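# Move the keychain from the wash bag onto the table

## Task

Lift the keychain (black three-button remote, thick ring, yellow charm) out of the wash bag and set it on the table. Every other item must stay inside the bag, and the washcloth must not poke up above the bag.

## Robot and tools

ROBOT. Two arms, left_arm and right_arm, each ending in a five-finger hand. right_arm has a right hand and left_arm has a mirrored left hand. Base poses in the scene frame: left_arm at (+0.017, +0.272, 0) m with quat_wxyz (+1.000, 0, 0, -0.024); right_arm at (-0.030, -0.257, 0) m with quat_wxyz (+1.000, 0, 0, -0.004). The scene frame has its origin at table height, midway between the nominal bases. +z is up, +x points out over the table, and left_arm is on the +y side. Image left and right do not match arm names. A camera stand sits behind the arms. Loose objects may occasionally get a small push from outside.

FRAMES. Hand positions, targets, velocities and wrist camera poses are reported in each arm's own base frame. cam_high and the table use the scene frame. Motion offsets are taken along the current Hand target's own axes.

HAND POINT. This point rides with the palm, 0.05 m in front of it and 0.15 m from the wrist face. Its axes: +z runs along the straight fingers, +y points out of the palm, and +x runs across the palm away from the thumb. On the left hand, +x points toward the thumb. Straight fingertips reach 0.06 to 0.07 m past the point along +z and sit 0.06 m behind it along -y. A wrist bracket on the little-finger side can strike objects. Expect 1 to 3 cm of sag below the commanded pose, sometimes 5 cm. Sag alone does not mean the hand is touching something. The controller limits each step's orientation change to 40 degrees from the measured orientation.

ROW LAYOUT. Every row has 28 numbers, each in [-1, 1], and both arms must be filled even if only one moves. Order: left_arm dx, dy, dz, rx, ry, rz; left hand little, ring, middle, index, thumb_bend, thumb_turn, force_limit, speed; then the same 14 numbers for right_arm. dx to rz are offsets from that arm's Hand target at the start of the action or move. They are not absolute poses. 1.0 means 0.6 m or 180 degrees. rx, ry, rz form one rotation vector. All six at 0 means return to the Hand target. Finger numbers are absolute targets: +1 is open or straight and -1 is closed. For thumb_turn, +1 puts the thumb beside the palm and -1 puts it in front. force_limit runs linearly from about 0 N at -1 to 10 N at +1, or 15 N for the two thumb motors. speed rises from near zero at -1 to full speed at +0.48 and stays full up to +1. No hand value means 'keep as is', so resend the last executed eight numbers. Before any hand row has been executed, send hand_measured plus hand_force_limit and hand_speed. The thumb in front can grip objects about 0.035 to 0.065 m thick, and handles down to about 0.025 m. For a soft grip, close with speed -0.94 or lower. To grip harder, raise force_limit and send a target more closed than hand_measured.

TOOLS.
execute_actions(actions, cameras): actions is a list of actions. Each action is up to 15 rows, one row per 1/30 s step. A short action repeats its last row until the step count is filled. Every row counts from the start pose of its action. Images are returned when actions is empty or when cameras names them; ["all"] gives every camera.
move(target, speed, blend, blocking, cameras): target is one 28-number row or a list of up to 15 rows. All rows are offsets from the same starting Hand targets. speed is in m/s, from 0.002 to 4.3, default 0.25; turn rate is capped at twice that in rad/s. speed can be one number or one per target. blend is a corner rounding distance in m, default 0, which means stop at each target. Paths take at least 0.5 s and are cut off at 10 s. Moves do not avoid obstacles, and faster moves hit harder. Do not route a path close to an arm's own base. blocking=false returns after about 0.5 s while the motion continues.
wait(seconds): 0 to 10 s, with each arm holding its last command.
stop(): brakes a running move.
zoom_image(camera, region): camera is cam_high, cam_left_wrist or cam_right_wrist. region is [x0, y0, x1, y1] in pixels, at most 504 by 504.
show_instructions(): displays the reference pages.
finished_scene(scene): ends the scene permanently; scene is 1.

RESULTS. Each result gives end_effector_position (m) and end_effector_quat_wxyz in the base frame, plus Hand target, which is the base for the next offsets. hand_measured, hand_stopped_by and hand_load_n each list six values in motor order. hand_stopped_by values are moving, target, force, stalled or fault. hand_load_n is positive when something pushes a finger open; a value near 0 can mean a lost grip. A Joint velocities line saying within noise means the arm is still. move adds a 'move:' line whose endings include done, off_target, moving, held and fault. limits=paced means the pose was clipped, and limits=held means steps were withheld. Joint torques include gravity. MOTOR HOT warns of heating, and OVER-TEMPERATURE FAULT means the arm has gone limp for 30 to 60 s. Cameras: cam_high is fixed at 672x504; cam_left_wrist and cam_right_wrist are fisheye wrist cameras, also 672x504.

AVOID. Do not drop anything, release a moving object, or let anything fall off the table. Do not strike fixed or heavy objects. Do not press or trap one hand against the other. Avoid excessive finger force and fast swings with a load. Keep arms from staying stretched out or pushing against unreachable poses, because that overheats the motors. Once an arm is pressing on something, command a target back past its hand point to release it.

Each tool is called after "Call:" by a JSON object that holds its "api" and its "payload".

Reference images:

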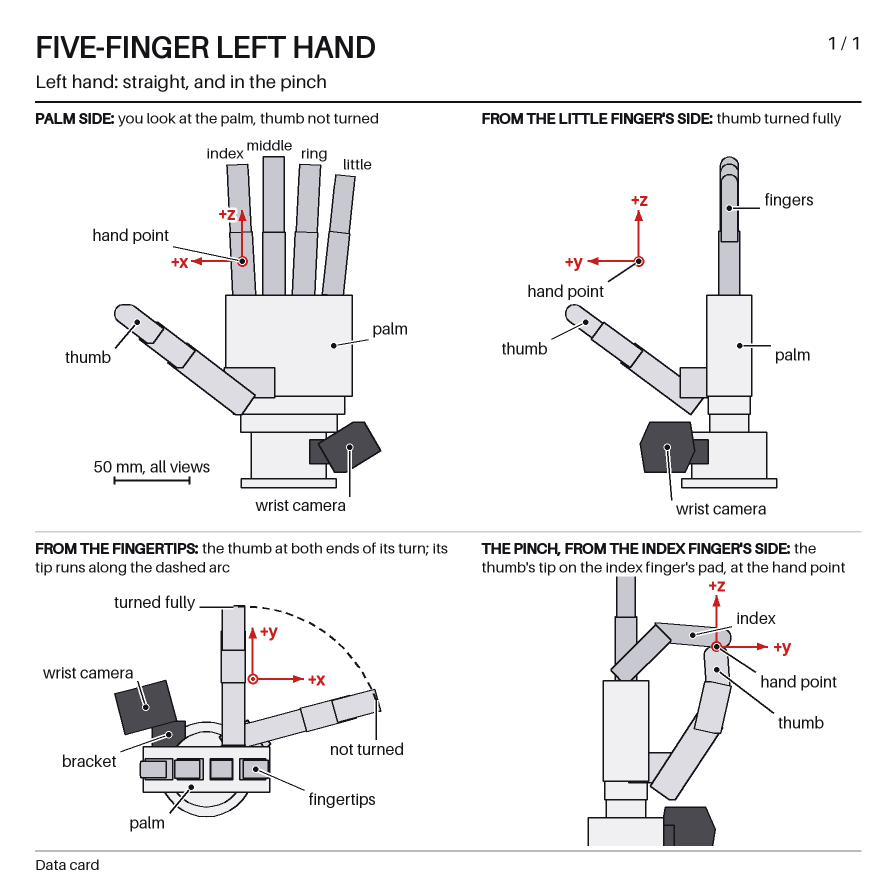

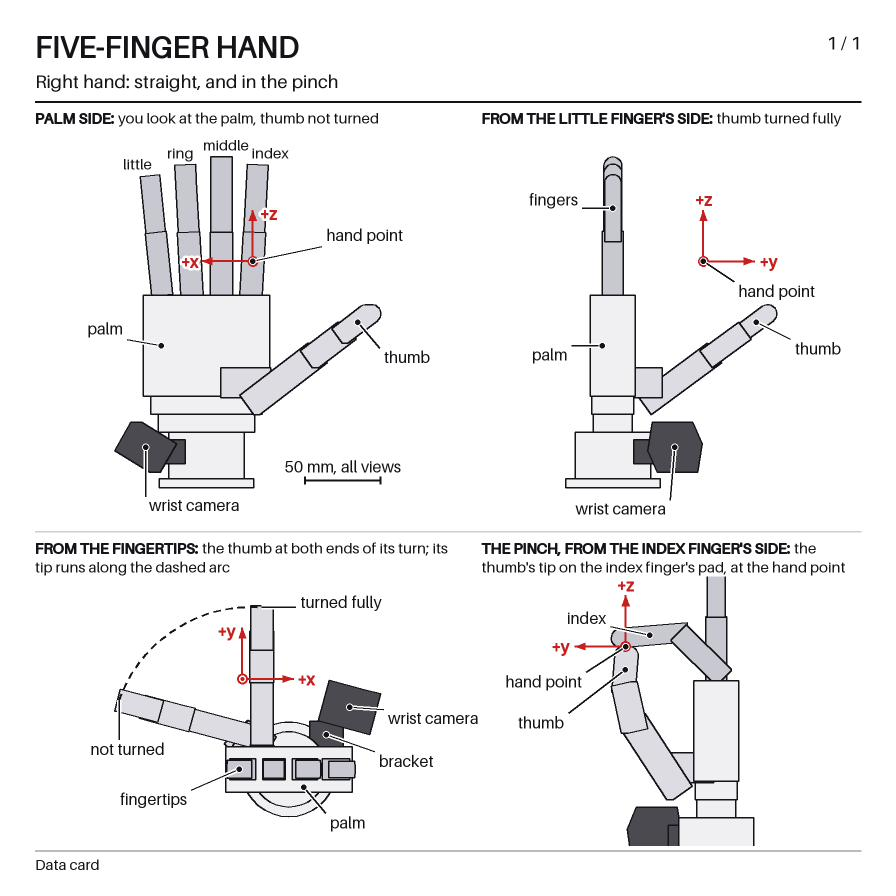

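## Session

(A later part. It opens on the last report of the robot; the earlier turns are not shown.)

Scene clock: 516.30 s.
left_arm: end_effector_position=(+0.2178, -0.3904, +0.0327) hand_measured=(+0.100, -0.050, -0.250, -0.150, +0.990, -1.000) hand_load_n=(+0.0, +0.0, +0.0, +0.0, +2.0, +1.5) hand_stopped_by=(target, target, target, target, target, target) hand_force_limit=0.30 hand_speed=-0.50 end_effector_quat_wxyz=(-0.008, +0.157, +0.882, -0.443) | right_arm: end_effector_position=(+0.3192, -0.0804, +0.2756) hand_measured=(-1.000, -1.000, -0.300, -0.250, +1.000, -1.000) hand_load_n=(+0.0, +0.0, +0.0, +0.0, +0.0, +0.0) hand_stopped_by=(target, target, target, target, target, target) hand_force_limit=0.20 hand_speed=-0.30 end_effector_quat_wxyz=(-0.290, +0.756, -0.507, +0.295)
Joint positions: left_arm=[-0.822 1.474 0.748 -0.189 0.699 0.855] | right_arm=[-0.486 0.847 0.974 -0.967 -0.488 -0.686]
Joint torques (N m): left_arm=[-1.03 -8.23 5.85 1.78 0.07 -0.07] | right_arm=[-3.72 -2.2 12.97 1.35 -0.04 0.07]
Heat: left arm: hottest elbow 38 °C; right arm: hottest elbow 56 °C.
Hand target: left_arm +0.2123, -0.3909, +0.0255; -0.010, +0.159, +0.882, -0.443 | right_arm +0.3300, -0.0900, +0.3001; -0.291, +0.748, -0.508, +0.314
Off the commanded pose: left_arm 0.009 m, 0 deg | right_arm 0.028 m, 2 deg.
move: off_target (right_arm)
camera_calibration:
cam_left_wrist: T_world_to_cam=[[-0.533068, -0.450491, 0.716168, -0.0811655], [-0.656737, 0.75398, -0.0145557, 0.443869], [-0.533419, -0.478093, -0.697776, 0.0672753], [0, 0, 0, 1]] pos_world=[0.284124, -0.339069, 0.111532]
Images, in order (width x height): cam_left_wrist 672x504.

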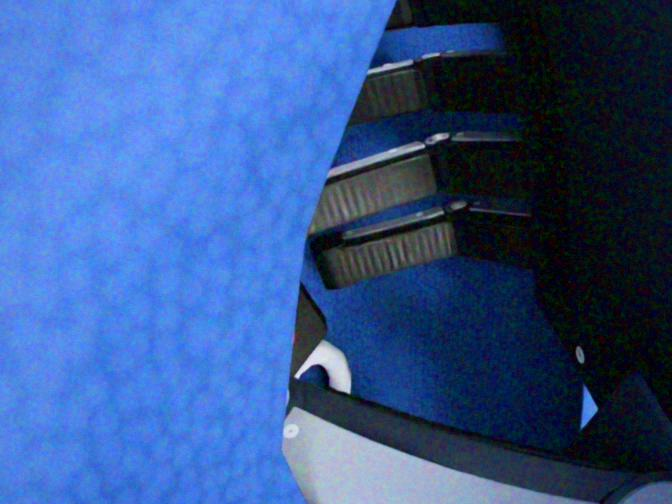

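Call:
{"api": "execute_actions", "payload": {"actions": [[[0,0,0,0,0,0,0.1,-0.05,-0.25,-0.15,0.6,-1,0.1,-0.9,0,0,0,0,0,0,-1,-1,-0.3,-0.25,1,-1,0.2,-0.3]],[[0,0,0,0,0,0,0.1,-0.05,-0.25,-0.15,0.6,-1,0.1,-0.9,0,0,0,0,0,0,-1,-1,-0.3,-0.25,1,-1,0.2,-0.3]],[[0,0,0,0,0,0,0.1,-0.05,-0.25,-0.15,0.6,-1,0.1,-0.9,0,0,0,0,0,0,-1,-1,-0.3,-0.25,1,-1,0.2,-0.3]]], "cameras": ["cam_left_wrist"]}}

Scene clock: 520.57 s.
left_arm: end_effector_position=(+0.2183, -0.3906, +0.0329) hand_measured=(+0.100, -0.050, -0.250, -0.150, +0.900, -1.000) hand_load_n=(+0.0, +0.0, +4.5, +0.0, +8.0, +0.5) hand_stopped_by=(target, target, target, target, force, target) hand_force_limit=0.10 hand_speed=-0.90 end_effector_quat_wxyz=(-0.007, +0.157, +0.882, -0.443) | right_arm: end_effector_position=(+0.3192, -0.0804, +0.2756) hand_measured=(-1.000, -1.000, -0.300, -0.250, +1.000, -1.000) hand_load_n=(+0.0, +0.0, +0.0, +0.0, +0.0, +0.0) hand_stopped_by=(target, target, target, target, target, target) hand_force_limit=0.20 hand_speed=-0.30 end_effector_quat_wxyz=(-0.290, +0.756, -0.507, +0.295)
Joint positions: left_arm=[-0.822 1.474 0.748 -0.188 0.697 0.855] | right_arm=[-0.486 0.847 0.974 -0.967 -0.488 -0.686]
Joint torques (N m): left_arm=[-1.49 -7.59 6 1.7 0.25 -0.01] | right_arm=[-3.55 -1.9 13.04 1.25 -0.04 0.06]
Heat: left arm: hottest elbow 38 °C; right arm: hottest elbow 56 °C.
Hand target: left_arm +0.2123, -0.3909, +0.0256; -0.010, +0.159, +0.882, -0.443 | right_arm +0.3300, -0.0900, +0.3001; -0.291, +0.748, -0.508, +0.314
Off the commanded pose: left_arm 0.009 m, 0 deg | right_arm 0.028 m, 2 deg.
camera_calibration:
cam_left_wrist: T_world_to_cam=[[-0.534231, -0.450582, 0.715243, -0.0807919], [-0.657411, 0.753353, -0.0164445, 0.444333], [-0.531421, -0.478994, -0.698682, 0.0667545], [0, 0, 0, 1]] pos_world=[0.284423, -0.339168, 0.111733]
Images, in order (width x height): cam_left_wrist 672x504.

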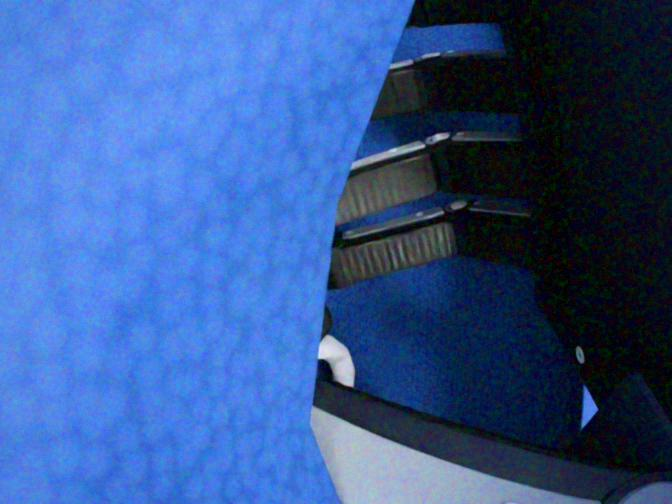

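Call:
{"api": "execute_actions", "payload": {"actions": [[[0,0,0,0,0,0,0.1,-0.05,-0.25,-0.5,0.6,-1,-0.4,-0.9,0,0,0,0,0,0,-1,-1,-0.3,-0.25,1,-1,0.2,-0.3]],[[0,0,0,0,0,0,0.1,-0.05,-0.25,-0.5,0.6,-1,-0.4,-0.9,0,0,0,0,0,0,-1,-1,-0.3,-0.25,1,-1,0.2,-0.3]],[[0,0,0,0,0,0,0.1,-0.05,-0.25,-0.5,0.6,-1,-0.4,-0.9,0,0,0,0,0,0,-1,-1,-0.3,-0.25,1,-1,0.2,-0.3]]], "cameras": ["cam_left_wrist"]}}

Scene clock: 523.33 s.
left_arm: end_effector_position=(+0.2184, -0.3910, +0.0330) hand_measured=(+0.100, -0.050, -0.250, -0.500, +0.900, -1.000) hand_load_n=(+0.0, +0.0, +2.5, +0.0, +6.0, +1.0) hand_stopped_by=(target, target, target, target, force, target) hand_force_limit=-0.40 hand_speed=-0.90 end_effector_quat_wxyz=(-0.006, +0.158, +0.882, -0.444) | right_arm: end_effector_position=(+0.3192, -0.0804, +0.2756) hand_measured=(-1.000, -1.000, -0.300, -0.250, +1.000, -1.000) hand_load_n=(+0.0, +0.0, +0.0, +0.0, +0.0, +0.0) hand_stopped_by=(target, target, target, target, target, target) hand_force_limit=0.20 hand_speed=-0.30 end_effector_quat_wxyz=(-0.290, +0.756, -0.507, +0.295)
Joint positions: left_arm=[-0.823 1.474 0.748 -0.186 0.697 0.855] | right_arm=[-0.486 0.847 0.974 -0.967 -0.488 -0.686]
Joint torques (N m): left_arm=[-0.5 -7.94 5.85 1.55 0.23 -0.02] | right_arm=[-3.66 -2.26 13.11 1.16 -0.07 0.05]
Heat: left arm: hottest elbow 38 °C; right arm: hottest elbow 56 °C.
Hand target: left_arm +0.2123, -0.3909, +0.0256; -0.010, +0.160, +0.882, -0.443 | right_arm +0.3300, -0.0900, +0.3001; -0.291, +0.748, -0.508, +0.314
Off the commanded pose: left_arm 0.010 m, 0 deg | right_arm 0.028 m, 2 deg.
camera_calibration:
cam_left_wrist: T_world_to_cam=[[-0.53515, -0.449533, 0.715217, -0.0804043], [-0.657079, 0.753608, -0.017986, 0.444651], [-0.530907, -0.479579, -0.698671, 0.0664523], [0, 0, 0, 1]] pos_world=[0.284423, -0.339368, 0.111932]
Images, in order (width x height): cam_left_wrist 672x504.

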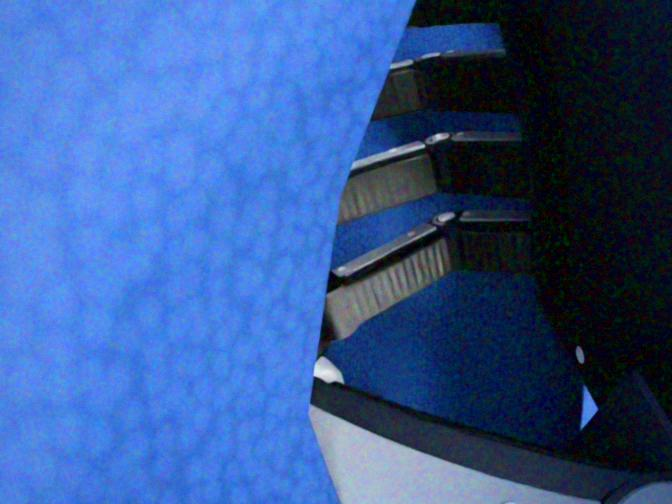

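Call:
{"api": "execute_actions", "payload": {"actions": [[[0,0,0,0,0,0,0.1,-0.05,-0.25,-0.05,0.6,-1,-0.4,-0.5,0,0,0,0,0,0,-1,-1,-0.3,-0.25,1,-1,0.2,-0.3]],[[0,0,0,0,0,0,0.1,-0.05,-0.25,-0.05,0.6,-1,-0.4,-0.5,0,0,0,0,0,0,-1,-1,-0.3,-0.25,1,-1,0.2,-0.3]],[[0,0,0,0,0,0,0.1,-0.05,-0.25,-0.05,0.6,-1,-0.4,-0.5,0,0,0,0,0,0,-1,-1,-0.3,-0.25,1,-1,0.2,-0.3]]], "cameras": ["cam_left_wrist"]}}

Scene clock: 526.93 s.
left_arm: end_effector_position=(+0.2187, -0.3912, +0.0332) hand_measured=(+0.100, -0.050, -0.250, -0.050, +0.900, -1.000) hand_load_n=(+0.0, +0.0, +3.5, -1.5, +5.5, +1.5) hand_stopped_by=(target, target, target, target, force, target) hand_force_limit=-0.40 hand_speed=-0.50 end_effector_quat_wxyz=(-0.006, +0.158, +0.882, -0.444) | right_arm: end_effector_position=(+0.3192, -0.0804, +0.2756) hand_measured=(-1.000, -1.000, -0.300, -0.250, +1.000, -1.000) hand_load_n=(+0.0, +0.0, +0.0, +0.5, +0.0, +0.0) hand_stopped_by=(target, target, target, target, target, target) hand_force_limit=0.20 hand_speed=-0.30 end_effector_quat_wxyz=(-0.290, +0.756, -0.507, +0.295)
Joint positions: left_arm=[-0.823 1.474 0.748 -0.185 0.697 0.855] | right_arm=[-0.486 0.847 0.974 -0.967 -0.488 -0.686]
Joint torques (N m): left_arm=[-1.49 -8 5.72 1.58 0.25 -0.02] | right_arm=[-3.43 -1.85 13.03 1.17 -0.04 0.08]
Heat: left arm: hottest elbow 37 °C; right arm: hottest elbow 56 °C.
Hand target: left_arm +0.2123, -0.3909, +0.0255; -0.010, +0.159, +0.882, -0.443 | right_arm +0.3300, -0.0900, +0.3001; -0.291, +0.748, -0.508, +0.314
Off the commanded pose: left_arm 0.010 m, 1 deg | right_arm 0.028 m, 2 deg.
camera_calibration:
cam_left_wrist: T_world_to_cam=[[-0.535929, -0.44872, 0.715143, -0.0800238], [-0.657073, 0.753572, -0.0195789, 0.445101], [-0.530127, -0.480395, -0.698703, 0.0661064], [0, 0, 0, 1]] pos_world=[0.284622, -0.339567, 0.112132]
Images, in order (width x height): cam_left_wrist 672x504.

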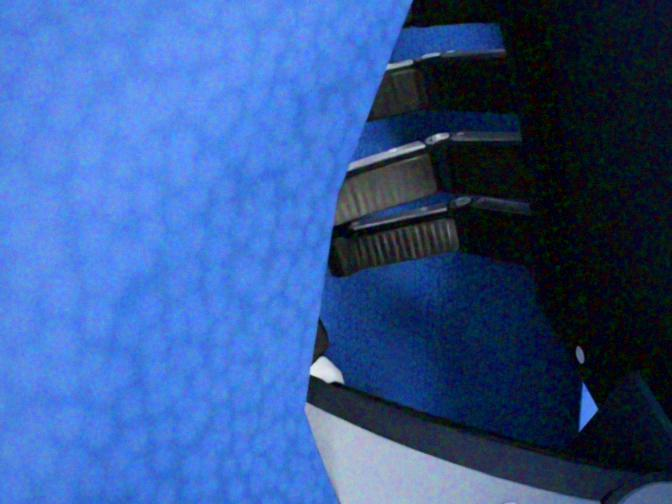

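Call:
{"api": "execute_actions", "payload": {"actions": [[[0,0,0,0,0,0,0.1,-0.05,-0.25,-0.27,0.59,-1,0.1,-0.92,0,0,0,0,0,0,-1,-1,-0.3,-0.25,1,-1,0.2,-0.3]],[[0,0,0,0,0,0,0.1,-0.05,-0.25,-0.27,0.59,-1,0.1,-0.92,0,0,0,0,0,0,-1,-1,-0.3,-0.25,1,-1,0.2,-0.3]],[[0,0,0,0,0,0,0.1,-0.05,-0.25,-0.27,0.59,-1,0.1,-0.92,0,0,0,0,0,0,-1,-1,-0.3,-0.25,1,-1,0.2,-0.3]]], "cameras": ["cam_left_wrist"]}}

Scene clock: 529.87 s.
left_arm: end_effector_position=(+0.2187, -0.3912, +0.0332) hand_measured=(+0.100, -0.050, -0.250, -0.270, +0.892, -1.000) hand_load_n=(+0.0, +0.0, +4.0, +0.0, +8.0, +2.0) hand_stopped_by=(target, target, target, target, force, target) hand_force_limit=0.10 hand_speed=-0.92 end_effector_quat_wxyz=(-0.006, +0.158, +0.882, -0.444) | right_arm: end_effector_position=(+0.3192, -0.0804, +0.2756) hand_measured=(-1.000, -1.000, -0.300, -0.250, +1.000, -1.000) hand_load_n=(+0.0, +0.0, +0.0, +0.0, +0.0, +0.0) hand_stopped_by=(target, target, target, target, target, target) hand_force_limit=0.20 hand_speed=-0.30 end_effector_quat_wxyz=(-0.290, +0.756, -0.507, +0.295)
Joint positions: left_arm=[-0.823 1.474 0.748 -0.185 0.697 0.855] | right_arm=[-0.486 0.847 0.974 -0.967 -0.488 -0.686]
Joint torques (N m): left_arm=[-0.5 -7.77 6.04 1.81 0.22 -0.04] | right_arm=[-3.37 -1.85 13.08 1.24 -0.04 0.06]
Heat: left arm: hottest elbow 37 °C; right arm: hottest elbow 56 °C.
Hand target: left_arm +0.2123, -0.3909, +0.0255; -0.010, +0.159, +0.882, -0.443 | right_arm +0.3300, -0.0900, +0.3001; -0.291, +0.748, -0.508, +0.314
Off the commanded pose: left_arm 0.010 m, 1 deg | right_arm 0.028 m, 2 deg.
camera_calibration:
cam_left_wrist: T_world_to_cam=[[-0.535929, -0.44872, 0.715143, -0.0800238], [-0.657073, 0.753572, -0.0195789, 0.445101], [-0.530127, -0.480395, -0.698703, 0.0661064], [0, 0, 0, 1]] pos_world=[0.284622, -0.339567, 0.112132]
Images, in order (width x height): cam_left_wrist 672x504.

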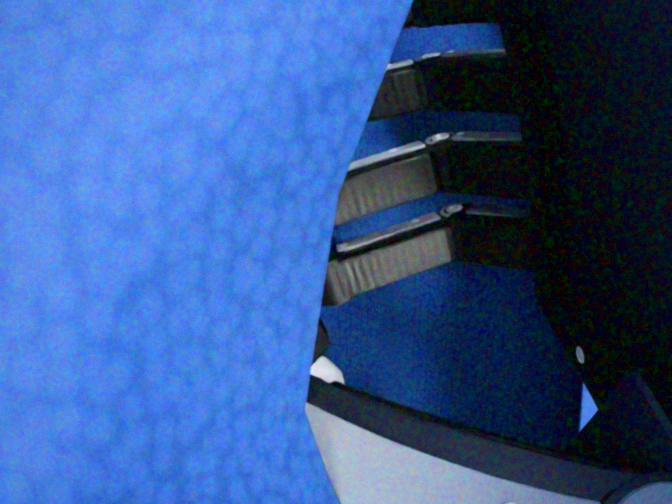

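Call:
{"api": "move", "payload": {"target": [-0.0355,-0.0602,-0.0247,0,0,0,0.1,-0.05,-0.25,-0.27,0.59,-1,0.1,-0.92,0,0,0,0,0,0,-1,-1,-0.3,-0.25,1,-1,0.2,-0.3], "speed": 0.03, "cameras": ["cam_left_wrist","cam_high"]}}

Scene clock: 533.03 s.
left_arm: end_effector_position=(+0.2166, -0.3891, +0.0452) hand_measured=(+0.100, -0.050, -0.250, -0.270, +0.892, -1.000) hand_load_n=(+0.0, +0.0, +5.5, +0.0, +6.5, +1.0) hand_stopped_by=(target, target, target, target, force, target) hand_force_limit=0.10 hand_speed=-0.92 end_effector_quat_wxyz=(-0.020, +0.155, +0.889, -0.431) | right_arm: end_effector_position=(+0.3192, -0.0804, +0.2756) hand_measured=(-1.000, -1.000, -0.300, -0.250, +1.000, -1.000) hand_load_n=(+0.0, +0.0, +0.0, +0.5, +0.0, +0.0) hand_stopped_by=(target, target, target, target, target, target) hand_force_limit=0.20 hand_speed=-0.30 end_effector_quat_wxyz=(-0.290, +0.756, -0.507, +0.295)
Joint positions: left_arm=[-0.825 1.457 0.787 -0.286 0.694 0.863] | right_arm=[-0.486 0.847 0.974 -0.967 -0.488 -0.686]
Joint torques (N m): left_arm=[-1.2 -9.05 11.06 0.46 0.26 -0.12] | right_arm=[-3.49 -1.79 12.92 1.28 -0.03 0.11]
Heat: left arm: hottest elbow 37 °C; right arm: hottest elbow 56 °C.
Hand target: left_arm +0.2251, -0.4057, +0.0655; -0.010, +0.159, +0.882, -0.443 | right_arm +0.3300, -0.0900, +0.3001; -0.291, +0.748, -0.508, +0.314
Off the commanded pose: left_arm 0.028 m, 2 deg | right_arm 0.028 m, 2 deg.
move: off_target (left_arm, right_arm)
camera_calibration:
cam_left_wrist: T_world_to_cam=[[-0.521489, -0.470354, 0.71191, -0.100169], [-0.653095, 0.756964, 0.0217141, 0.440933], [-0.549104, -0.453622, -0.701935, 0.0890608], [0, 0, 0, 1]] pos_world=[0.284638, -0.340486, 0.124252]
Images, in order (width x height): cam_high 672x504, cam_left_wrist 672x504.

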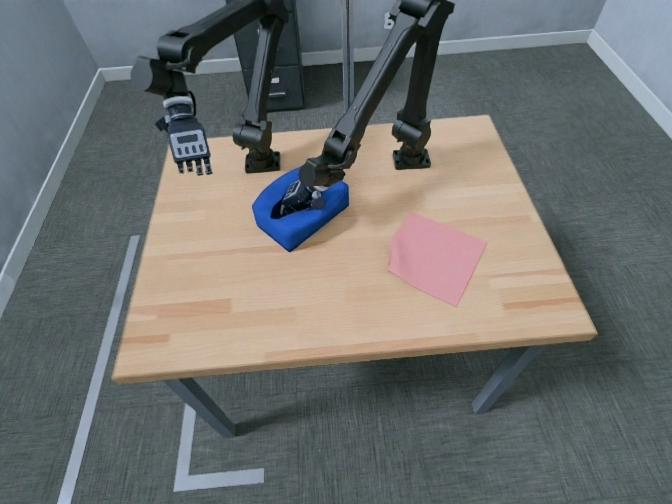

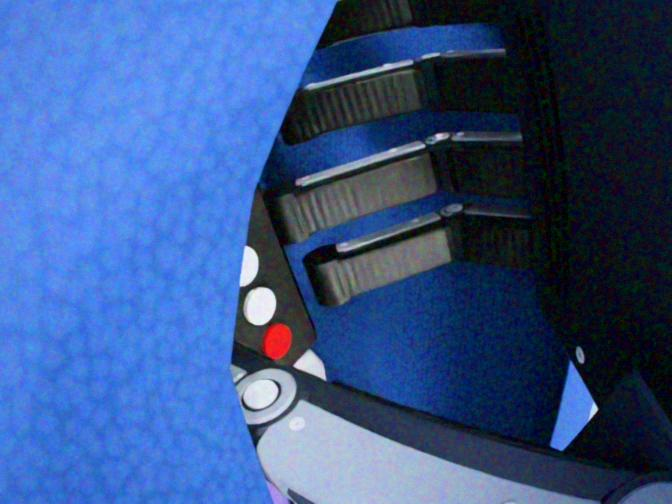

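Call:
{"api": "move", "payload": {"target": [-0.0103,-0.0654,-0.0505,0,0,0,0.1,-0.05,-0.25,-0.27,0.59,-1,0.1,-0.92,0,0,0,0,0,0,-1,-1,-0.3,-0.25,1,-1,0.2,-0.3], "speed": 0.04, "cameras": ["cam_left_wrist","cam_high"]}}

Scene clock: 536.83 s.
left_arm: end_effector_position=(+0.2172, -0.3898, +0.0920) hand_measured=(+0.100, -0.050, -0.250, -0.270, +0.892, -1.000) hand_load_n=(+0.0, +0.0, +4.0, +0.0, +5.0, +1.5) hand_stopped_by=(target, target, target, target, force, target) hand_force_limit=0.10 hand_speed=-0.92 end_effector_quat_wxyz=(-0.021, +0.154, +0.889, -0.430) | right_arm: end_effector_position=(+0.3192, -0.0804, +0.2756) hand_measured=(-1.000, -1.000, -0.300, -0.250, +1.000, -1.000) hand_load_n=(+0.0, +0.0, +0.0, +0.0, +0.0, +0.0) hand_stopped_by=(target, target, target, target, target, target) hand_force_limit=0.20 hand_speed=-0.30 end_effector_quat_wxyz=(-0.290, +0.756, -0.507, +0.295)
Joint positions: left_arm=[-0.825 1.38 0.856 -0.436 0.694 0.863] | right_arm=[-0.486 0.847 0.974 -0.967 -0.488 -0.686]
Joint torques (N m): left_arm=[-1.03 -9.05 12.07 0.5 0.38 -0.02] | right_arm=[-3.55 -1.67 12.94 1.37 -0.06 0.06]
Heat: left arm: hottest elbow 37 °C; right arm: hottest elbow 56 °C.
Hand target: left_arm +0.2251, -0.4057, +0.1154; -0.010, +0.159, +0.882, -0.443 | right_arm +0.3300, -0.0900, +0.3001; -0.291, +0.748, -0.508, +0.314
Off the commanded pose: left_arm 0.029 m, 2 deg | right_arm 0.028 m, 2 deg.
move: off_target (left_arm, right_arm)
camera_calibration:
cam_left_wrist: T_world_to_cam=[[-0.519841, -0.472191, 0.7119, -0.13459], [-0.653057, 0.756891, 0.0251596, 0.440497], [-0.550711, -0.451832, -0.70183, 0.122995], [0, 0, 0, 1]] pos_world=[0.285439, -0.341387, 0.171053]
Images, in order (width x height): cam_high 672x504, cam_left_wrist 672x504.

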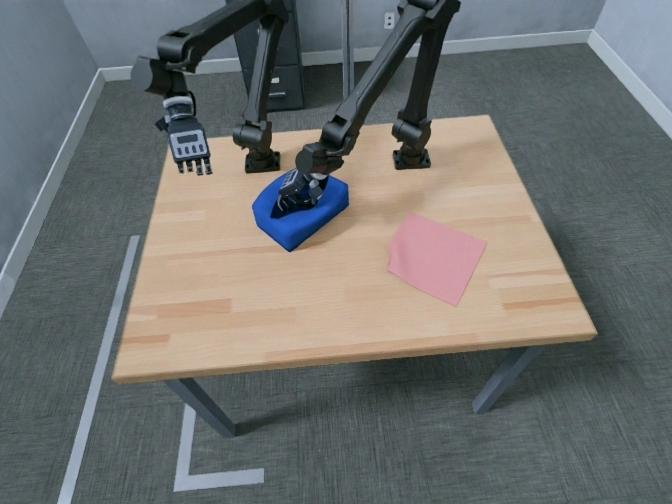

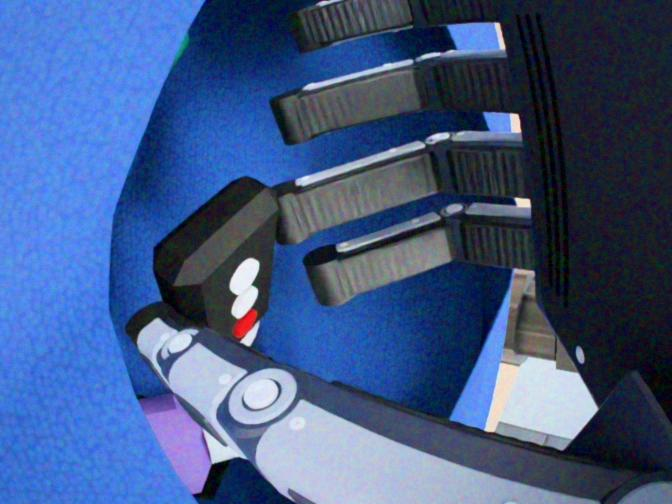

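Call:
{"api": "execute_actions", "payload": {"actions": [[[0,0,0,0,0,0,0.1,-0.05,-0.25,-0.27,0.57,-1,0.1,-0.92,0,0,0,0,0,0,-1,-1,-0.3,-0.25,1,-1,0.2,-0.3]],[[0,0,0,0,0,0,0.1,-0.05,-0.25,-0.27,0.57,-1,0.1,-0.92,0,0,0,0,0,0,-1,-1,-0.3,-0.25,1,-1,0.2,-0.3]]], "cameras": ["cam_left_wrist"]}}

Scene clock: 540.33 s.
left_arm: end_effector_position=(+0.2172, -0.3898, +0.0920) hand_measured=(+0.100, -0.050, -0.250, -0.270, +0.882, -1.000) hand_load_n=(+0.0, +0.0, +6.0, +0.0, +8.0, +2.5) hand_stopped_by=(target, target, target, target, force, target) hand_force_limit=0.10 hand_speed=-0.92 end_effector_quat_wxyz=(-0.021, +0.154, +0.889, -0.430) | right_arm: end_effector_position=(+0.3192, -0.0804, +0.2756) hand_measured=(-1.000, -1.000, -0.300, -0.250, +1.000, -1.000) hand_load_n=(+0.5, +0.0, +0.0, +0.0, +0.0, +0.0) hand_stopped_by=(target, target, target, target, target, target) hand_force_limit=0.20 hand_speed=-0.30 end_effector_quat_wxyz=(-0.290, +0.756, -0.507, +0.295)
Joint positions: left_arm=[-0.825 1.38 0.856 -0.436 0.694 0.863] | right_arm=[-0.486 0.847 0.974 -0.967 -0.488 -0.686]
Joint torques (N m): left_arm=[-1.08 -9.47 12.15 0.47 0.36 -0.08] | right_arm=[-3.6 -1.55 13.03 1.36 -0.06 0.06]
Heat: left arm: hottest elbow 38 °C; right arm: hottest elbow 56 °C.
Hand target: left_arm +0.2251, -0.4057, +0.1154; -0.010, +0.159, +0.882, -0.443 | right_arm +0.3300, -0.0900, +0.3001; -0.291, +0.748, -0.508, +0.314
Off the commanded pose: left_arm 0.029 m, 2 deg | right_arm 0.028 m, 2 deg.
camera_calibration:
cam_left_wrist: T_world_to_cam=[[-0.519841, -0.472191, 0.7119, -0.13459], [-0.653057, 0.756891, 0.0251596, 0.440497], [-0.550711, -0.451832, -0.70183, 0.122995], [0, 0, 0, 1]] pos_world=[0.285439, -0.341387, 0.171053]
Images, in order (width x height): cam_left_wrist 672x504.

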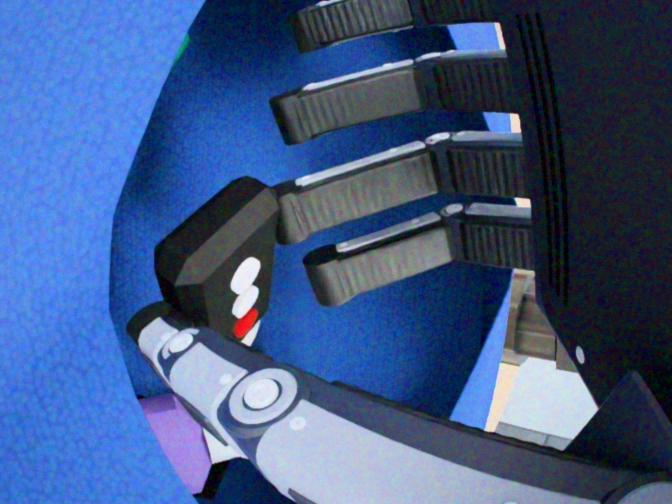

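Call:
{"api": "move", "payload": {"target": [-0.0267,-0.17,-0.1314,0,0,0,0.1,-0.05,-0.25,-0.27,0.57,-1,0.1,-0.92,0,0,0,0,0,0,-1,-1,-0.3,-0.25,1,-1,0.2,-0.3], "speed": 0.07, "cameras": ["cam_left_wrist","cam_high"]}}

Scene clock: 544.10 s.
left_arm: end_effector_position=(+0.2200, -0.3937, +0.2180) hand_measured=(+0.100, -0.050, -0.250, -0.270, +0.882, -1.000) hand_load_n=(+0.0, +0.0, +5.0, +0.0, +6.5, +2.0) hand_stopped_by=(target, target, target, target, force, target) hand_force_limit=0.10 hand_speed=-0.92 end_effector_quat_wxyz=(-0.024, +0.151, +0.890, -0.429) | right_arm: end_effector_position=(+0.3192, -0.0804, +0.2756) hand_measured=(-1.000, -1.000, -0.300, -0.250, +1.000, -1.000) hand_load_n=(+0.0, +0.0, +0.0, +0.0, +0.0, +0.0) hand_stopped_by=(target, target, target, target, target, target) hand_force_limit=0.20 hand_speed=-0.30 end_effector_quat_wxyz=(-0.290, +0.756, -0.507, +0.295)
Joint positions: left_arm=[-0.825 1.275 1.112 -0.8 0.694 0.855] | right_arm=[-0.486 0.847 0.974 -0.967 -0.488 -0.686]
Joint torques (N m): left_arm=[-1.26 -8.7 13.81 0.5 0.39 -0.03] | right_arm=[-2.78 -1.9 13 1.33 -0.05 0.06]
Heat: left arm: hottest elbow 38 °C; right arm: hottest elbow 57 °C.
Hand target: left_arm +0.2249, -0.4058, +0.2453; -0.010, +0.159, +0.882, -0.443 | right_arm +0.3300, -0.0900, +0.3001; -0.291, +0.748, -0.508, +0.314
Off the commanded pose: left_arm 0.030 m, 3 deg | right_arm 0.028 m, 2 deg.
move: off_target (left_arm, right_arm)
camera_calibration:
cam_left_wrist: T_world_to_cam=[[-0.511909, -0.477224, 0.714287, -0.228937], [-0.656202, 0.753847, 0.0333729, 0.43986], [-0.55439, -0.451633, -0.699057, 0.211577], [0, 0, 0, 1]] pos_world=[0.288738, -0.345286, 0.296752]
Images, in order (width x height): cam_high 672x504, cam_left_wrist 672x504.

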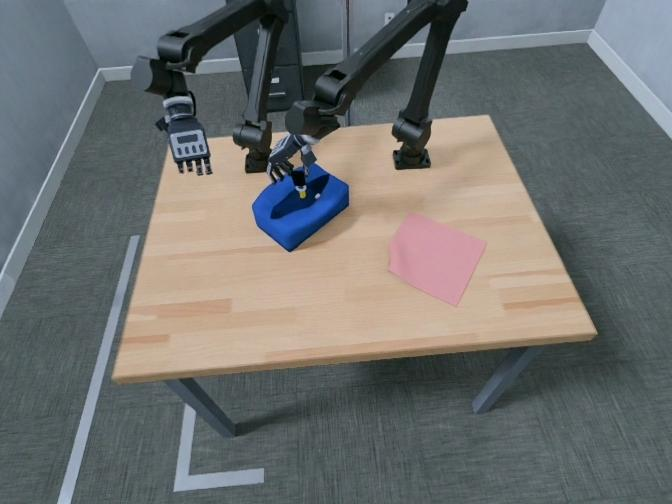

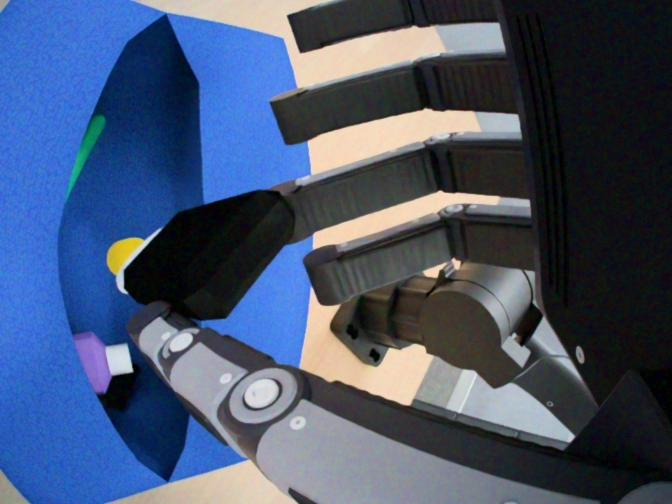

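Call:
{"api": "move", "payload": {"target": [[-0.0062,-0.0392,-0.0303,0,0,0,0.1,-0.05,-0.25,-0.27,0.57,-1,0.1,-0.92,0,0,0,0,0,0,-1,-1,-0.3,-0.25,1,-1,0.2,-0.3],[-0.1605,0.21,-0.3073,0,0,0,0.1,-0.05,-0.25,-0.27,0.57,-1,0.1,-0.92,0,0,0,0,0,0,-1,-1,-0.3,-0.25,1,-1,0.2,-0.3],[-0.1338,0.3803,-0.1755,0,0,0,0.1,-0.05,-0.25,-0.27,0.57,-1,0.1,-0.92,0,0,0,0,0,0,-1,-1,-0.3,-0.25,1,-1,0.2,-0.3]], "speed": [0.08,0.15,0.1], "blend": 0.02, "cameras": ["cam_left_wrist","cam_high"]}}

Scene clock: 550.47 s.
left_arm: end_effector_position=(+0.3760, -0.2196, +0.1454) hand_measured=(+0.100, -0.050, -0.250, -0.270, +0.882, -1.000) hand_load_n=(+0.0, +0.0, +5.0, +0.0, +6.5, +2.0) hand_stopped_by=(target, target, target, target, force, target) hand_force_limit=0.10 hand_speed=-0.92 end_effector_quat_wxyz=(-0.016, +0.151, +0.886, -0.439) | right_arm: end_effector_position=(+0.3192, -0.0804, +0.2756) hand_measured=(-1.000, -1.000, -0.300, -0.250, +1.000, -1.000) hand_load_n=(+0.0, +0.0, +0.0, +0.0, +0.0, +0.0) hand_stopped_by=(target, target, target, target, target, target) hand_force_limit=0.20 hand_speed=-0.30 end_effector_quat_wxyz=(-0.290, +0.756, -0.507, +0.295)
Joint positions: left_arm=[-0.26 1.518 1.189 -1.173 0.908 1.616] | right_arm=[-0.486 0.847 0.974 -0.967 -0.488 -0.686]
Joint torques (N m): left_arm=[0.67 -9.99 7.69 0.91 0.86 0.19] | right_arm=[-3.31 -1.85 12.98 1.29 -0.03 0.08]
Heat: left arm: hottest elbow 39 °C; right arm: hottest elbow 57 °C.
Hand target: left_arm +0.3801, -0.2201, +0.1401; -0.010, +0.159, +0.882, -0.443 | right_arm +0.3300, -0.0900, +0.3001; -0.291, +0.748, -0.508, +0.314
Off the commanded pose: left_arm 0.007 m, 1 deg | right_arm 0.028 m, 2 deg.
move: off_target (right_arm); blend cut to 0.0151 m at target 1
camera_calibration:
cam_left_wrist: T_world_to_cam=[[-0.518027, -0.462154, 0.719765, -0.00929535], [-0.660065, 0.751173, 0.00726038, 0.418061], [-0.544023, -0.471331, -0.69418, 0.31689], [0, 0, 0, 1]] pos_world=[0.443528, -0.168972, 0.223634]
Images, in order (width x height): cam_high 672x504, cam_left_wrist 672x504.

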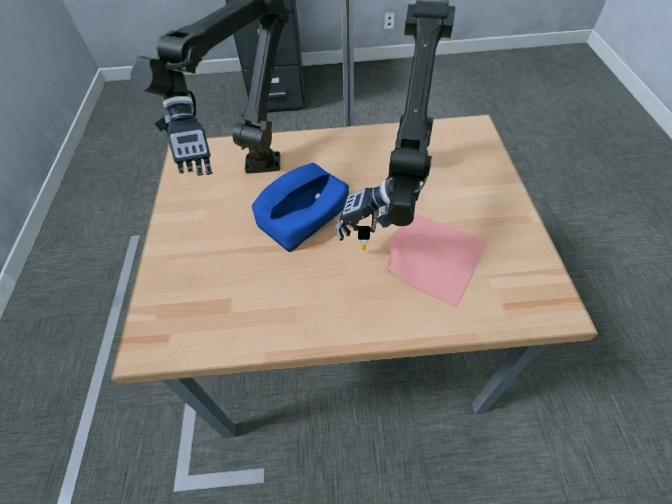

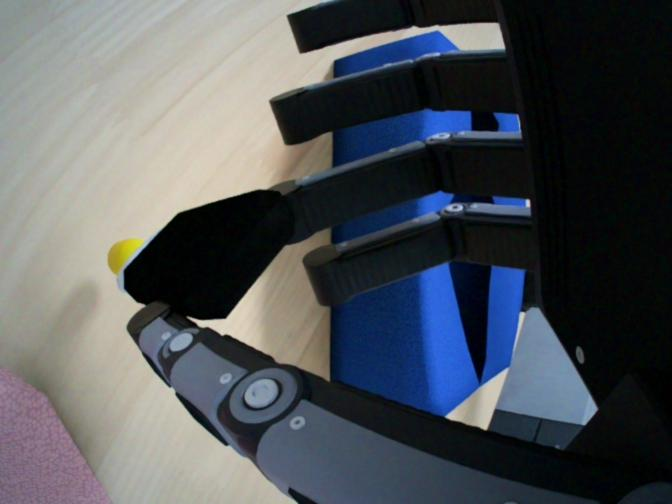

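Call:
{"api": "move", "payload": {"target": [[-0.052,-0.015,0.0767,0,0,0,0.1,-0.05,-0.25,-0.27,0.57,-1,0.1,-0.92,0,0,0,0,0,0,-1,-1,-0.3,-0.25,1,-1,0.2,-0.3],[-0.1635,0.1065,0.1648,0,0,0,0.1,-0.05,-0.25,-0.27,0.57,-1,0.1,-0.92,0,0,0,0,0,0,-1,-1,-0.3,-0.25,1,-1,0.2,-0.3]], "speed": [0.1,0.05], "blend": 0.01, "cameras": ["cam_left_wrist","cam_high"]}}

Scene clock: 556.33 s.
left_arm: end_effector_position=(+0.4552, -0.2832, +0.0405) hand_measured=(+0.100, -0.050, -0.250, -0.270, +0.880, -1.000) hand_load_n=(+0.0, +0.0, +0.0, +0.0, +0.5, +0.5) hand_stopped_by=(target, target, target, target, force, target) hand_force_limit=0.10 hand_speed=-0.92 end_effector_quat_wxyz=(-0.026, +0.154, +0.884, -0.440) | right_arm: end_effector_position=(+0.3192, -0.0804, +0.2756) hand_measured=(-1.000, -1.000, -0.300, -0.250, +1.000, -1.000) hand_load_n=(+0.0, +0.0, +0.0, +0.0, +0.0, +0.0) hand_stopped_by=(target, target, target, target, target, target) hand_force_limit=0.20 hand_speed=-0.30 end_effector_quat_wxyz=(-0.290, +0.756, -0.507, +0.295)
Joint positions: left_arm=[-0.336 1.858 1.332 -0.909 0.906 1.513] | right_arm=[-0.486 0.847 0.974 -0.967 -0.488 -0.686]
Joint torques (N m): left_arm=[0.44 -12.86 10.59 1.02 0.47 -0.04] | right_arm=[-3.43 -2.26 12.93 1.35 -0.02 0.05]
Heat: left arm: hottest elbow 39 °C; right arm: hottest elbow 57 °C.
Hand target: left_arm +0.4748, -0.2899, +0.0419; -0.010, +0.159, +0.882, -0.443 | right_arm +0.3300, -0.0900, +0.3001; -0.291, +0.748, -0.508, +0.314
Off the commanded pose: left_arm 0.021 m, 2 deg | right_arm 0.028 m, 2 deg.
move: off_target (left_arm, right_arm)
camera_calibration:
cam_left_wrist: T_world_to_cam=[[-0.513184, -0.4551, 0.727685, 0.0773337], [-0.650278, 0.759519, 0.0164149, 0.516362], [-0.560161, -0.464774, -0.685715, 0.265963], [0, 0, 0, 1]] pos_world=[0.524447, -0.23338, 0.117624]
Images, in order (width x height): cam_high 672x504, cam_left_wrist 672x504.

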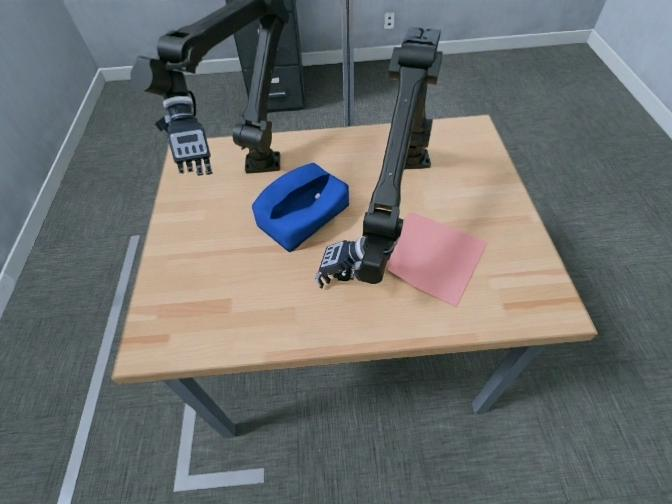

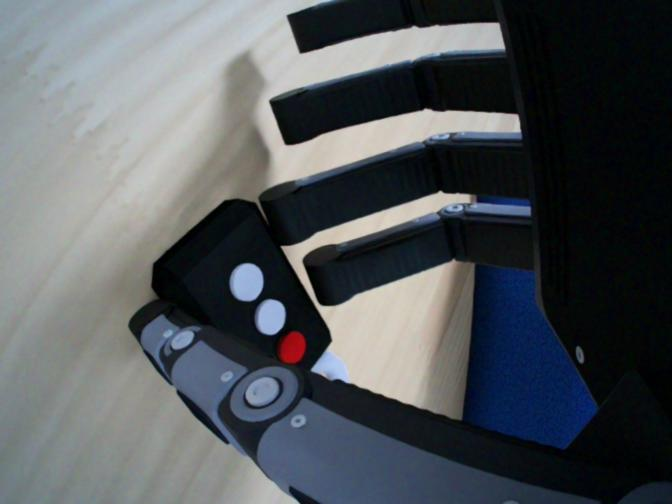

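Call:
{"api": "execute_actions", "payload": {"actions": [[[0,0,0,0,0,0,0.1,-0.05,-0.2,-0.27,1,-1,0.1,-0.8,0,0,0,0,0,0,-1,-1,-0.3,-0.25,1,-1,0.2,-0.3]],[[0,0,0,0,0,0,0.1,-0.05,-0.2,-0.27,1,-1,0.1,-0.8,0,0,0,0,0,0,-1,-1,-0.3,-0.25,1,-1,0.2,-0.3]]], "cameras": ["cam_left_wrist"]}}

Scene clock: 558.43 s.
left_arm: end_effector_position=(+0.4551, -0.2831, +0.0378) hand_measured=(+0.100, -0.050, -0.200, -0.270, +1.000, -1.000) hand_load_n=(+0.0, +0.0, +0.0, +0.0, +0.0, +0.0) hand_stopped_by=(target, target, target, target, target, target) hand_force_limit=0.10 hand_speed=-0.80 end_effector_quat_wxyz=(-0.027, +0.153, +0.885, -0.440) | right_arm: end_effector_position=(+0.3192, -0.0804, +0.2756) hand_measured=(-1.000, -1.000, -0.300, -0.250, +1.000, -1.000) hand_load_n=(+0.0, +0.0, +0.0, +0.0, -0.5, +0.0) hand_stopped_by=(target, target, target, target, target, target) hand_force_limit=0.20 hand_speed=-0.30 end_effector_quat_wxyz=(-0.290, +0.756, -0.507, +0.295)
Joint positions: left_arm=[-0.336 1.863 1.332 -0.907 0.906 1.513] | right_arm=[-0.486 0.847 0.974 -0.967 -0.488 -0.686]
Joint torques (N m): left_arm=[0.26 -12.45 10.96 0.69 0.49 -0.01] | right_arm=[-3.72 -2.08 12.94 1.29 -0.05 0.08]
Heat: left arm: hottest elbow 39 °C; right arm: hottest elbow 57 °C.
Hand target: left_arm +0.4748, -0.2899, +0.0420; -0.010, +0.159, +0.882, -0.443 | right_arm +0.3300, -0.0900, +0.3001; -0.291, +0.748, -0.508, +0.314
Off the commanded pose: left_arm 0.021 m, 2 deg | right_arm 0.028 m, 2 deg.
camera_calibration:
cam_left_wrist: T_world_to_cam=[[-0.51056, -0.456036, 0.728944, 0.0777353], [-0.650195, 0.759511, 0.0197559, 0.51611], [-0.56265, -0.463869, -0.684288, 0.265508], [0, 0, 0, 1]] pos_world=[0.524649, -0.23338, 0.114823]
Images, in order (width x height): cam_left_wrist 672x504.

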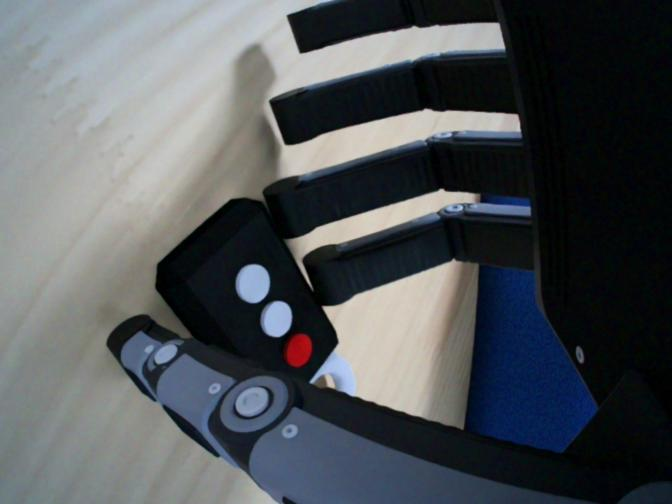

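Call:
{"api": "move", "payload": {"target": [-0.0408,-0.1923,-0.127,0,0,0,0.1,-0.05,-0.2,-0.27,1,-1,0.1,-0.8,0,0,0,0,0,0,-1,-1,-0.3,-0.25,1,-1,0.2,-0.3], "speed": 0.1, "cameras": ["cam_left_wrist","cam_high"]}}

Scene clock: 561.57 s.
left_arm: end_effector_position=(+0.4698, -0.2934, +0.1638) hand_measured=(+0.100, -0.050, -0.200, -0.270, +1.000, -1.000) hand_load_n=(+0.0, +0.0, +0.0, +0.0, +0.0, +0.0) hand_stopped_by=(target, target, target, target, target, target) hand_force_limit=0.10 hand_speed=-0.80 end_effector_quat_wxyz=(-0.022, +0.154, +0.884, -0.441) | right_arm: end_effector_position=(+0.3192, -0.0804, +0.2756) hand_measured=(-1.000, -1.000, -0.300, -0.250, +1.000, -1.000) hand_load_n=(+0.0, +0.0, +0.0, +0.0, +0.0, +0.0) hand_stopped_by=(target, target, target, target, target, target) hand_force_limit=0.20 hand_speed=-0.30 end_effector_quat_wxyz=(-0.290, +0.756, -0.507, +0.295)
Joint positions: left_arm=[-0.345 1.776 1.56 -1.197 0.905 1.495] | right_arm=[-0.486 0.847 0.974 -0.967 -0.488 -0.686]
Joint torques (N m): left_arm=[-0.44 -13.63 12.36 0.09 0.47 -0.16] | right_arm=[-3.43 -1.96 13.04 1.32 -0.05 0.07]
Heat: left arm: hottest elbow 39 °C; right arm: hottest elbow 57 °C.
Hand target: left_arm +0.4787, -0.3019, +0.1818; -0.010, +0.159, +0.882, -0.443 | right_arm +0.3300, -0.0900, +0.3001; -0.291, +0.748, -0.508, +0.314
Off the commanded pose: left_arm 0.022 m, 1 deg | right_arm 0.028 m, 2 deg.
move: off_target (left_arm, right_arm)
camera_calibration:
cam_left_wrist: T_world_to_cam=[[-0.517179, -0.454539, 0.725204, -0.00712496], [-0.652397, 0.757815, 0.00972267, 0.533149], [-0.55399, -0.468092, -0.688466, 0.350551], [0, 0, 0, 1]] pos_world=[0.538341, -0.243177, 0.241326]
Images, in order (width x height): cam_high 672x504, cam_left_wrist 672x504.

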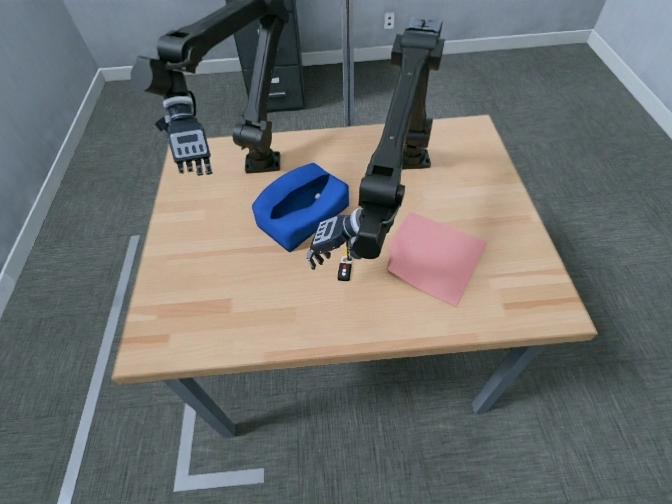

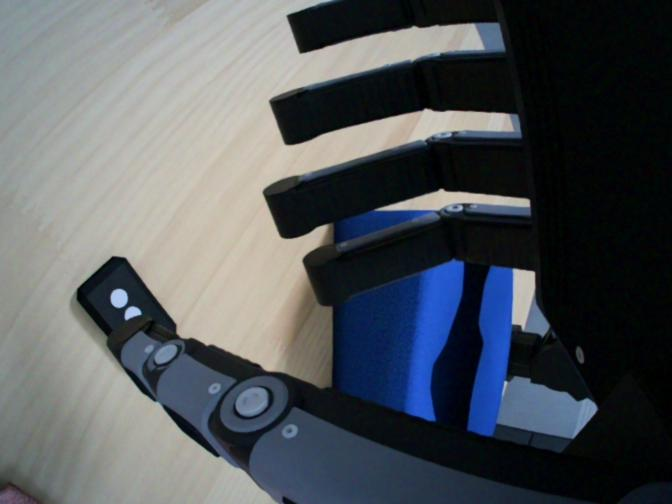

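Call:
{"api": "move", "payload": {"target": [0.2885,0.2458,-0.3437,0.0371,-0.0569,-0.0857,-0.3,0.05,0.05,0.05,0.9,-1,0.1,-0.3,0,0,0,0,0,0,-1,-1,-0.3,-0.25,1,-1,0.2,-0.3], "speed": 0.2, "cameras": ["cam_left_wrist","cam_high"]}}

Scene clock: 572.37 s.
left_arm: end_effector_position=(+0.3903, -0.0086, +0.1754) hand_measured=(-0.300, +0.050, +0.050, +0.050, +0.900, -1.000) hand_load_n=(+0.0, +0.0, +0.0, +0.0, +0.0, +0.0) hand_stopped_by=(target, target, target, target, target, target) hand_force_limit=0.10 hand_speed=-0.30 end_effector_quat_wxyz=(+0.016, -0.006, +0.871, -0.492) | right_arm: end_effector_position=(+0.3192, -0.0804, +0.2756) hand_measured=(-1.000, -1.000, -0.300, -0.250, +1.000, -1.000) hand_load_n=(+0.0, +0.0, +0.0, +0.0, +0.0, +0.0) hand_stopped_by=(target, target, target, target, target, target) hand_force_limit=0.20 hand_speed=-0.30 end_effector_quat_wxyz=(-0.290, +0.756, -0.507, +0.295)
Joint positions: left_arm=[0.299 1.59 1.293 -1.676 0.975 2.071] | right_arm=[-0.486 0.847 0.974 -0.967 -0.488 -0.686]
Joint torques (N m): left_arm=[-0.44 -8.88 7.08 -1.11 0.46 0.24] | right_arm=[-3.08 -2.08 13.01 1.29 -0.02 0.07]
Heat: left arm: hottest elbow 39 °C; right arm: hottest elbow 57 °C.
Hand target: left_arm +0.3874, -0.0092, +0.1700; +0.000, -0.001, +0.866, -0.500 | right_arm +0.3300, -0.0900, +0.3001; -0.291, +0.748, -0.508, +0.314
Off the commanded pose: left_arm 0.006 m, 2 deg | right_arm 0.028 m, 2 deg.
joint sent to its limit (left arm) — joint 4 (wrist pitch), lower limit. The joint targets still meet the commanded pose.
move: off_target (right_arm)
camera_calibration:
cam_left_wrist: T_world_to_cam=[[-0.293237, -0.501131, 0.814174, -0.0306161], [-0.855277, 0.518058, 0.0108287, 0.342256], [-0.427216, -0.693169, -0.58052, 0.37749], [0, 0, 0, 1]] pos_world=[0.445016, 0.0690132, 0.240361]
Images, in order (width x height): cam_high 672x504, cam_left_wrist 672x504.

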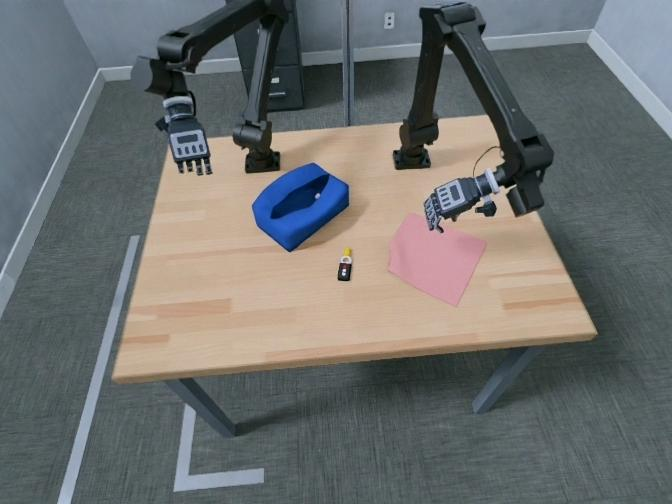

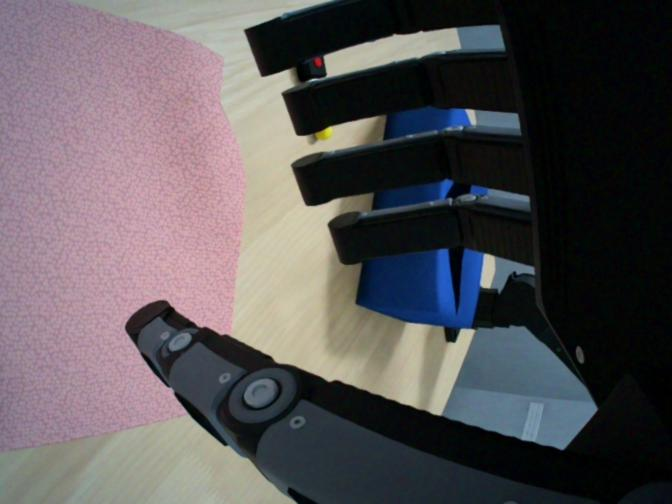

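Call:
{"api": "move", "payload": {"target": [0,0.1848,0.1067,0,0,0,-0.3,0.05,0.05,0.05,0.9,-1,0.1,-0.3,0,0,0,0,0,0,-1,-1,-0.3,-0.25,1,-1,0.2,-0.3], "speed": 0.12, "cameras": ["cam_left_wrist","cam_high"]}}

Scene clock: 576.60 s.
left_arm: end_effector_position=(+0.3877, -0.0089, +0.0490) hand_measured=(-0.300, +0.050, +0.050, +0.050, +0.900, -1.000) hand_load_n=(+0.0, +0.0, +0.0, +0.0, +0.0, +0.0) hand_stopped_by=(target, target, target, target, target, target) hand_force_limit=0.10 hand_speed=-0.30 end_effector_quat_wxyz=(+0.000, -0.014, +0.869, -0.495) | right_arm: end_effector_position=(+0.3192, -0.0804, +0.2756) hand_measured=(-1.000, -1.000, -0.300, -0.250, +1.000, -1.000) hand_load_n=(+0.0, +0.0, -0.5, +0.0, +0.0, +0.0) hand_stopped_by=(target, target, target, target, target, target) hand_force_limit=0.20 hand_speed=-0.30 end_effector_quat_wxyz=(-0.290, +0.756, -0.507, +0.295)
Joint positions: left_arm=[0.299 1.757 1.13 -1.384 0.972 2.073] | right_arm=[-0.486 0.847 0.974 -0.967 -0.488 -0.686]
Joint torques (N m): left_arm=[-0.56 -10.34 5.78 -0.13 0.42 0.2] | right_arm=[-3.31 -2.02 12.96 1.36 -0.05 0.08]
Heat: left arm: hottest elbow 39 °C; right arm: hottest elbow 57 °C.
Hand target: left_arm +0.3873, -0.0093, +0.0420; +0.000, -0.001, +0.866, -0.500 | right_arm +0.3300, -0.0900, +0.3001; -0.291, +0.748, -0.508, +0.314
Off the commanded pose: left_arm 0.007 m, 2 deg | right_arm 0.028 m, 2 deg.
joint sent to its limit (left arm) — joint 6 (wrist roll), upper limit. The joint targets still meet the commanded pose.
move: off_target (right_arm)
camera_calibration:
cam_left_wrist: T_world_to_cam=[[-0.265288, -0.493724, 0.828166, 0.0599229], [-0.853413, 0.519948, 0.0366, 0.33961], [-0.448674, -0.697058, -0.559286, 0.31003], [0, 0, 0, 1]] pos_world=[0.444827, 0.0691146, 0.11134]
Images, in order (width x height): cam_high 672x504, cam_left_wrist 672x504.

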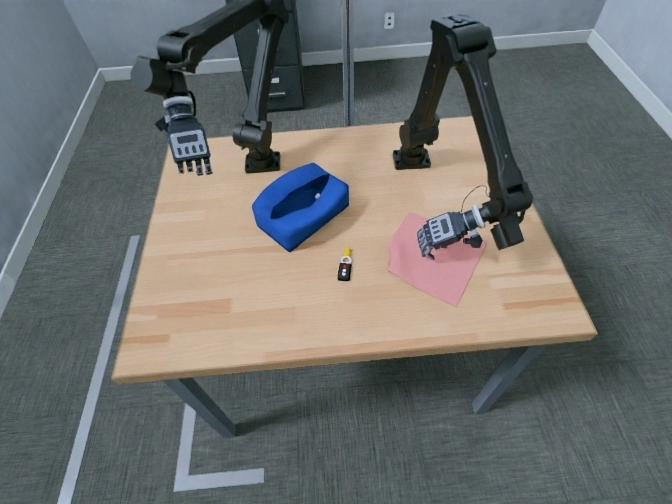

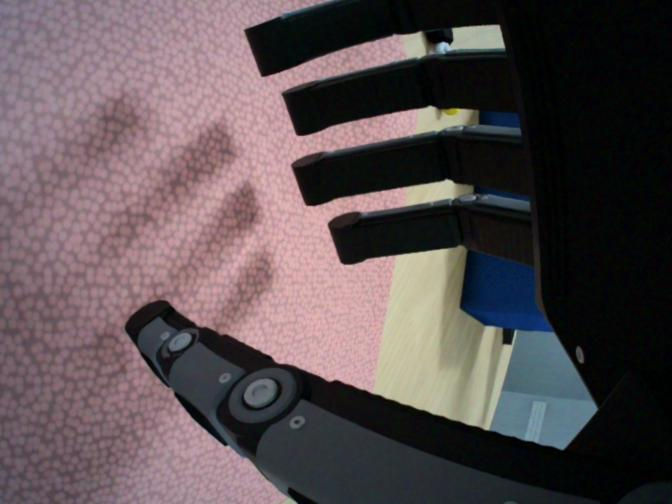

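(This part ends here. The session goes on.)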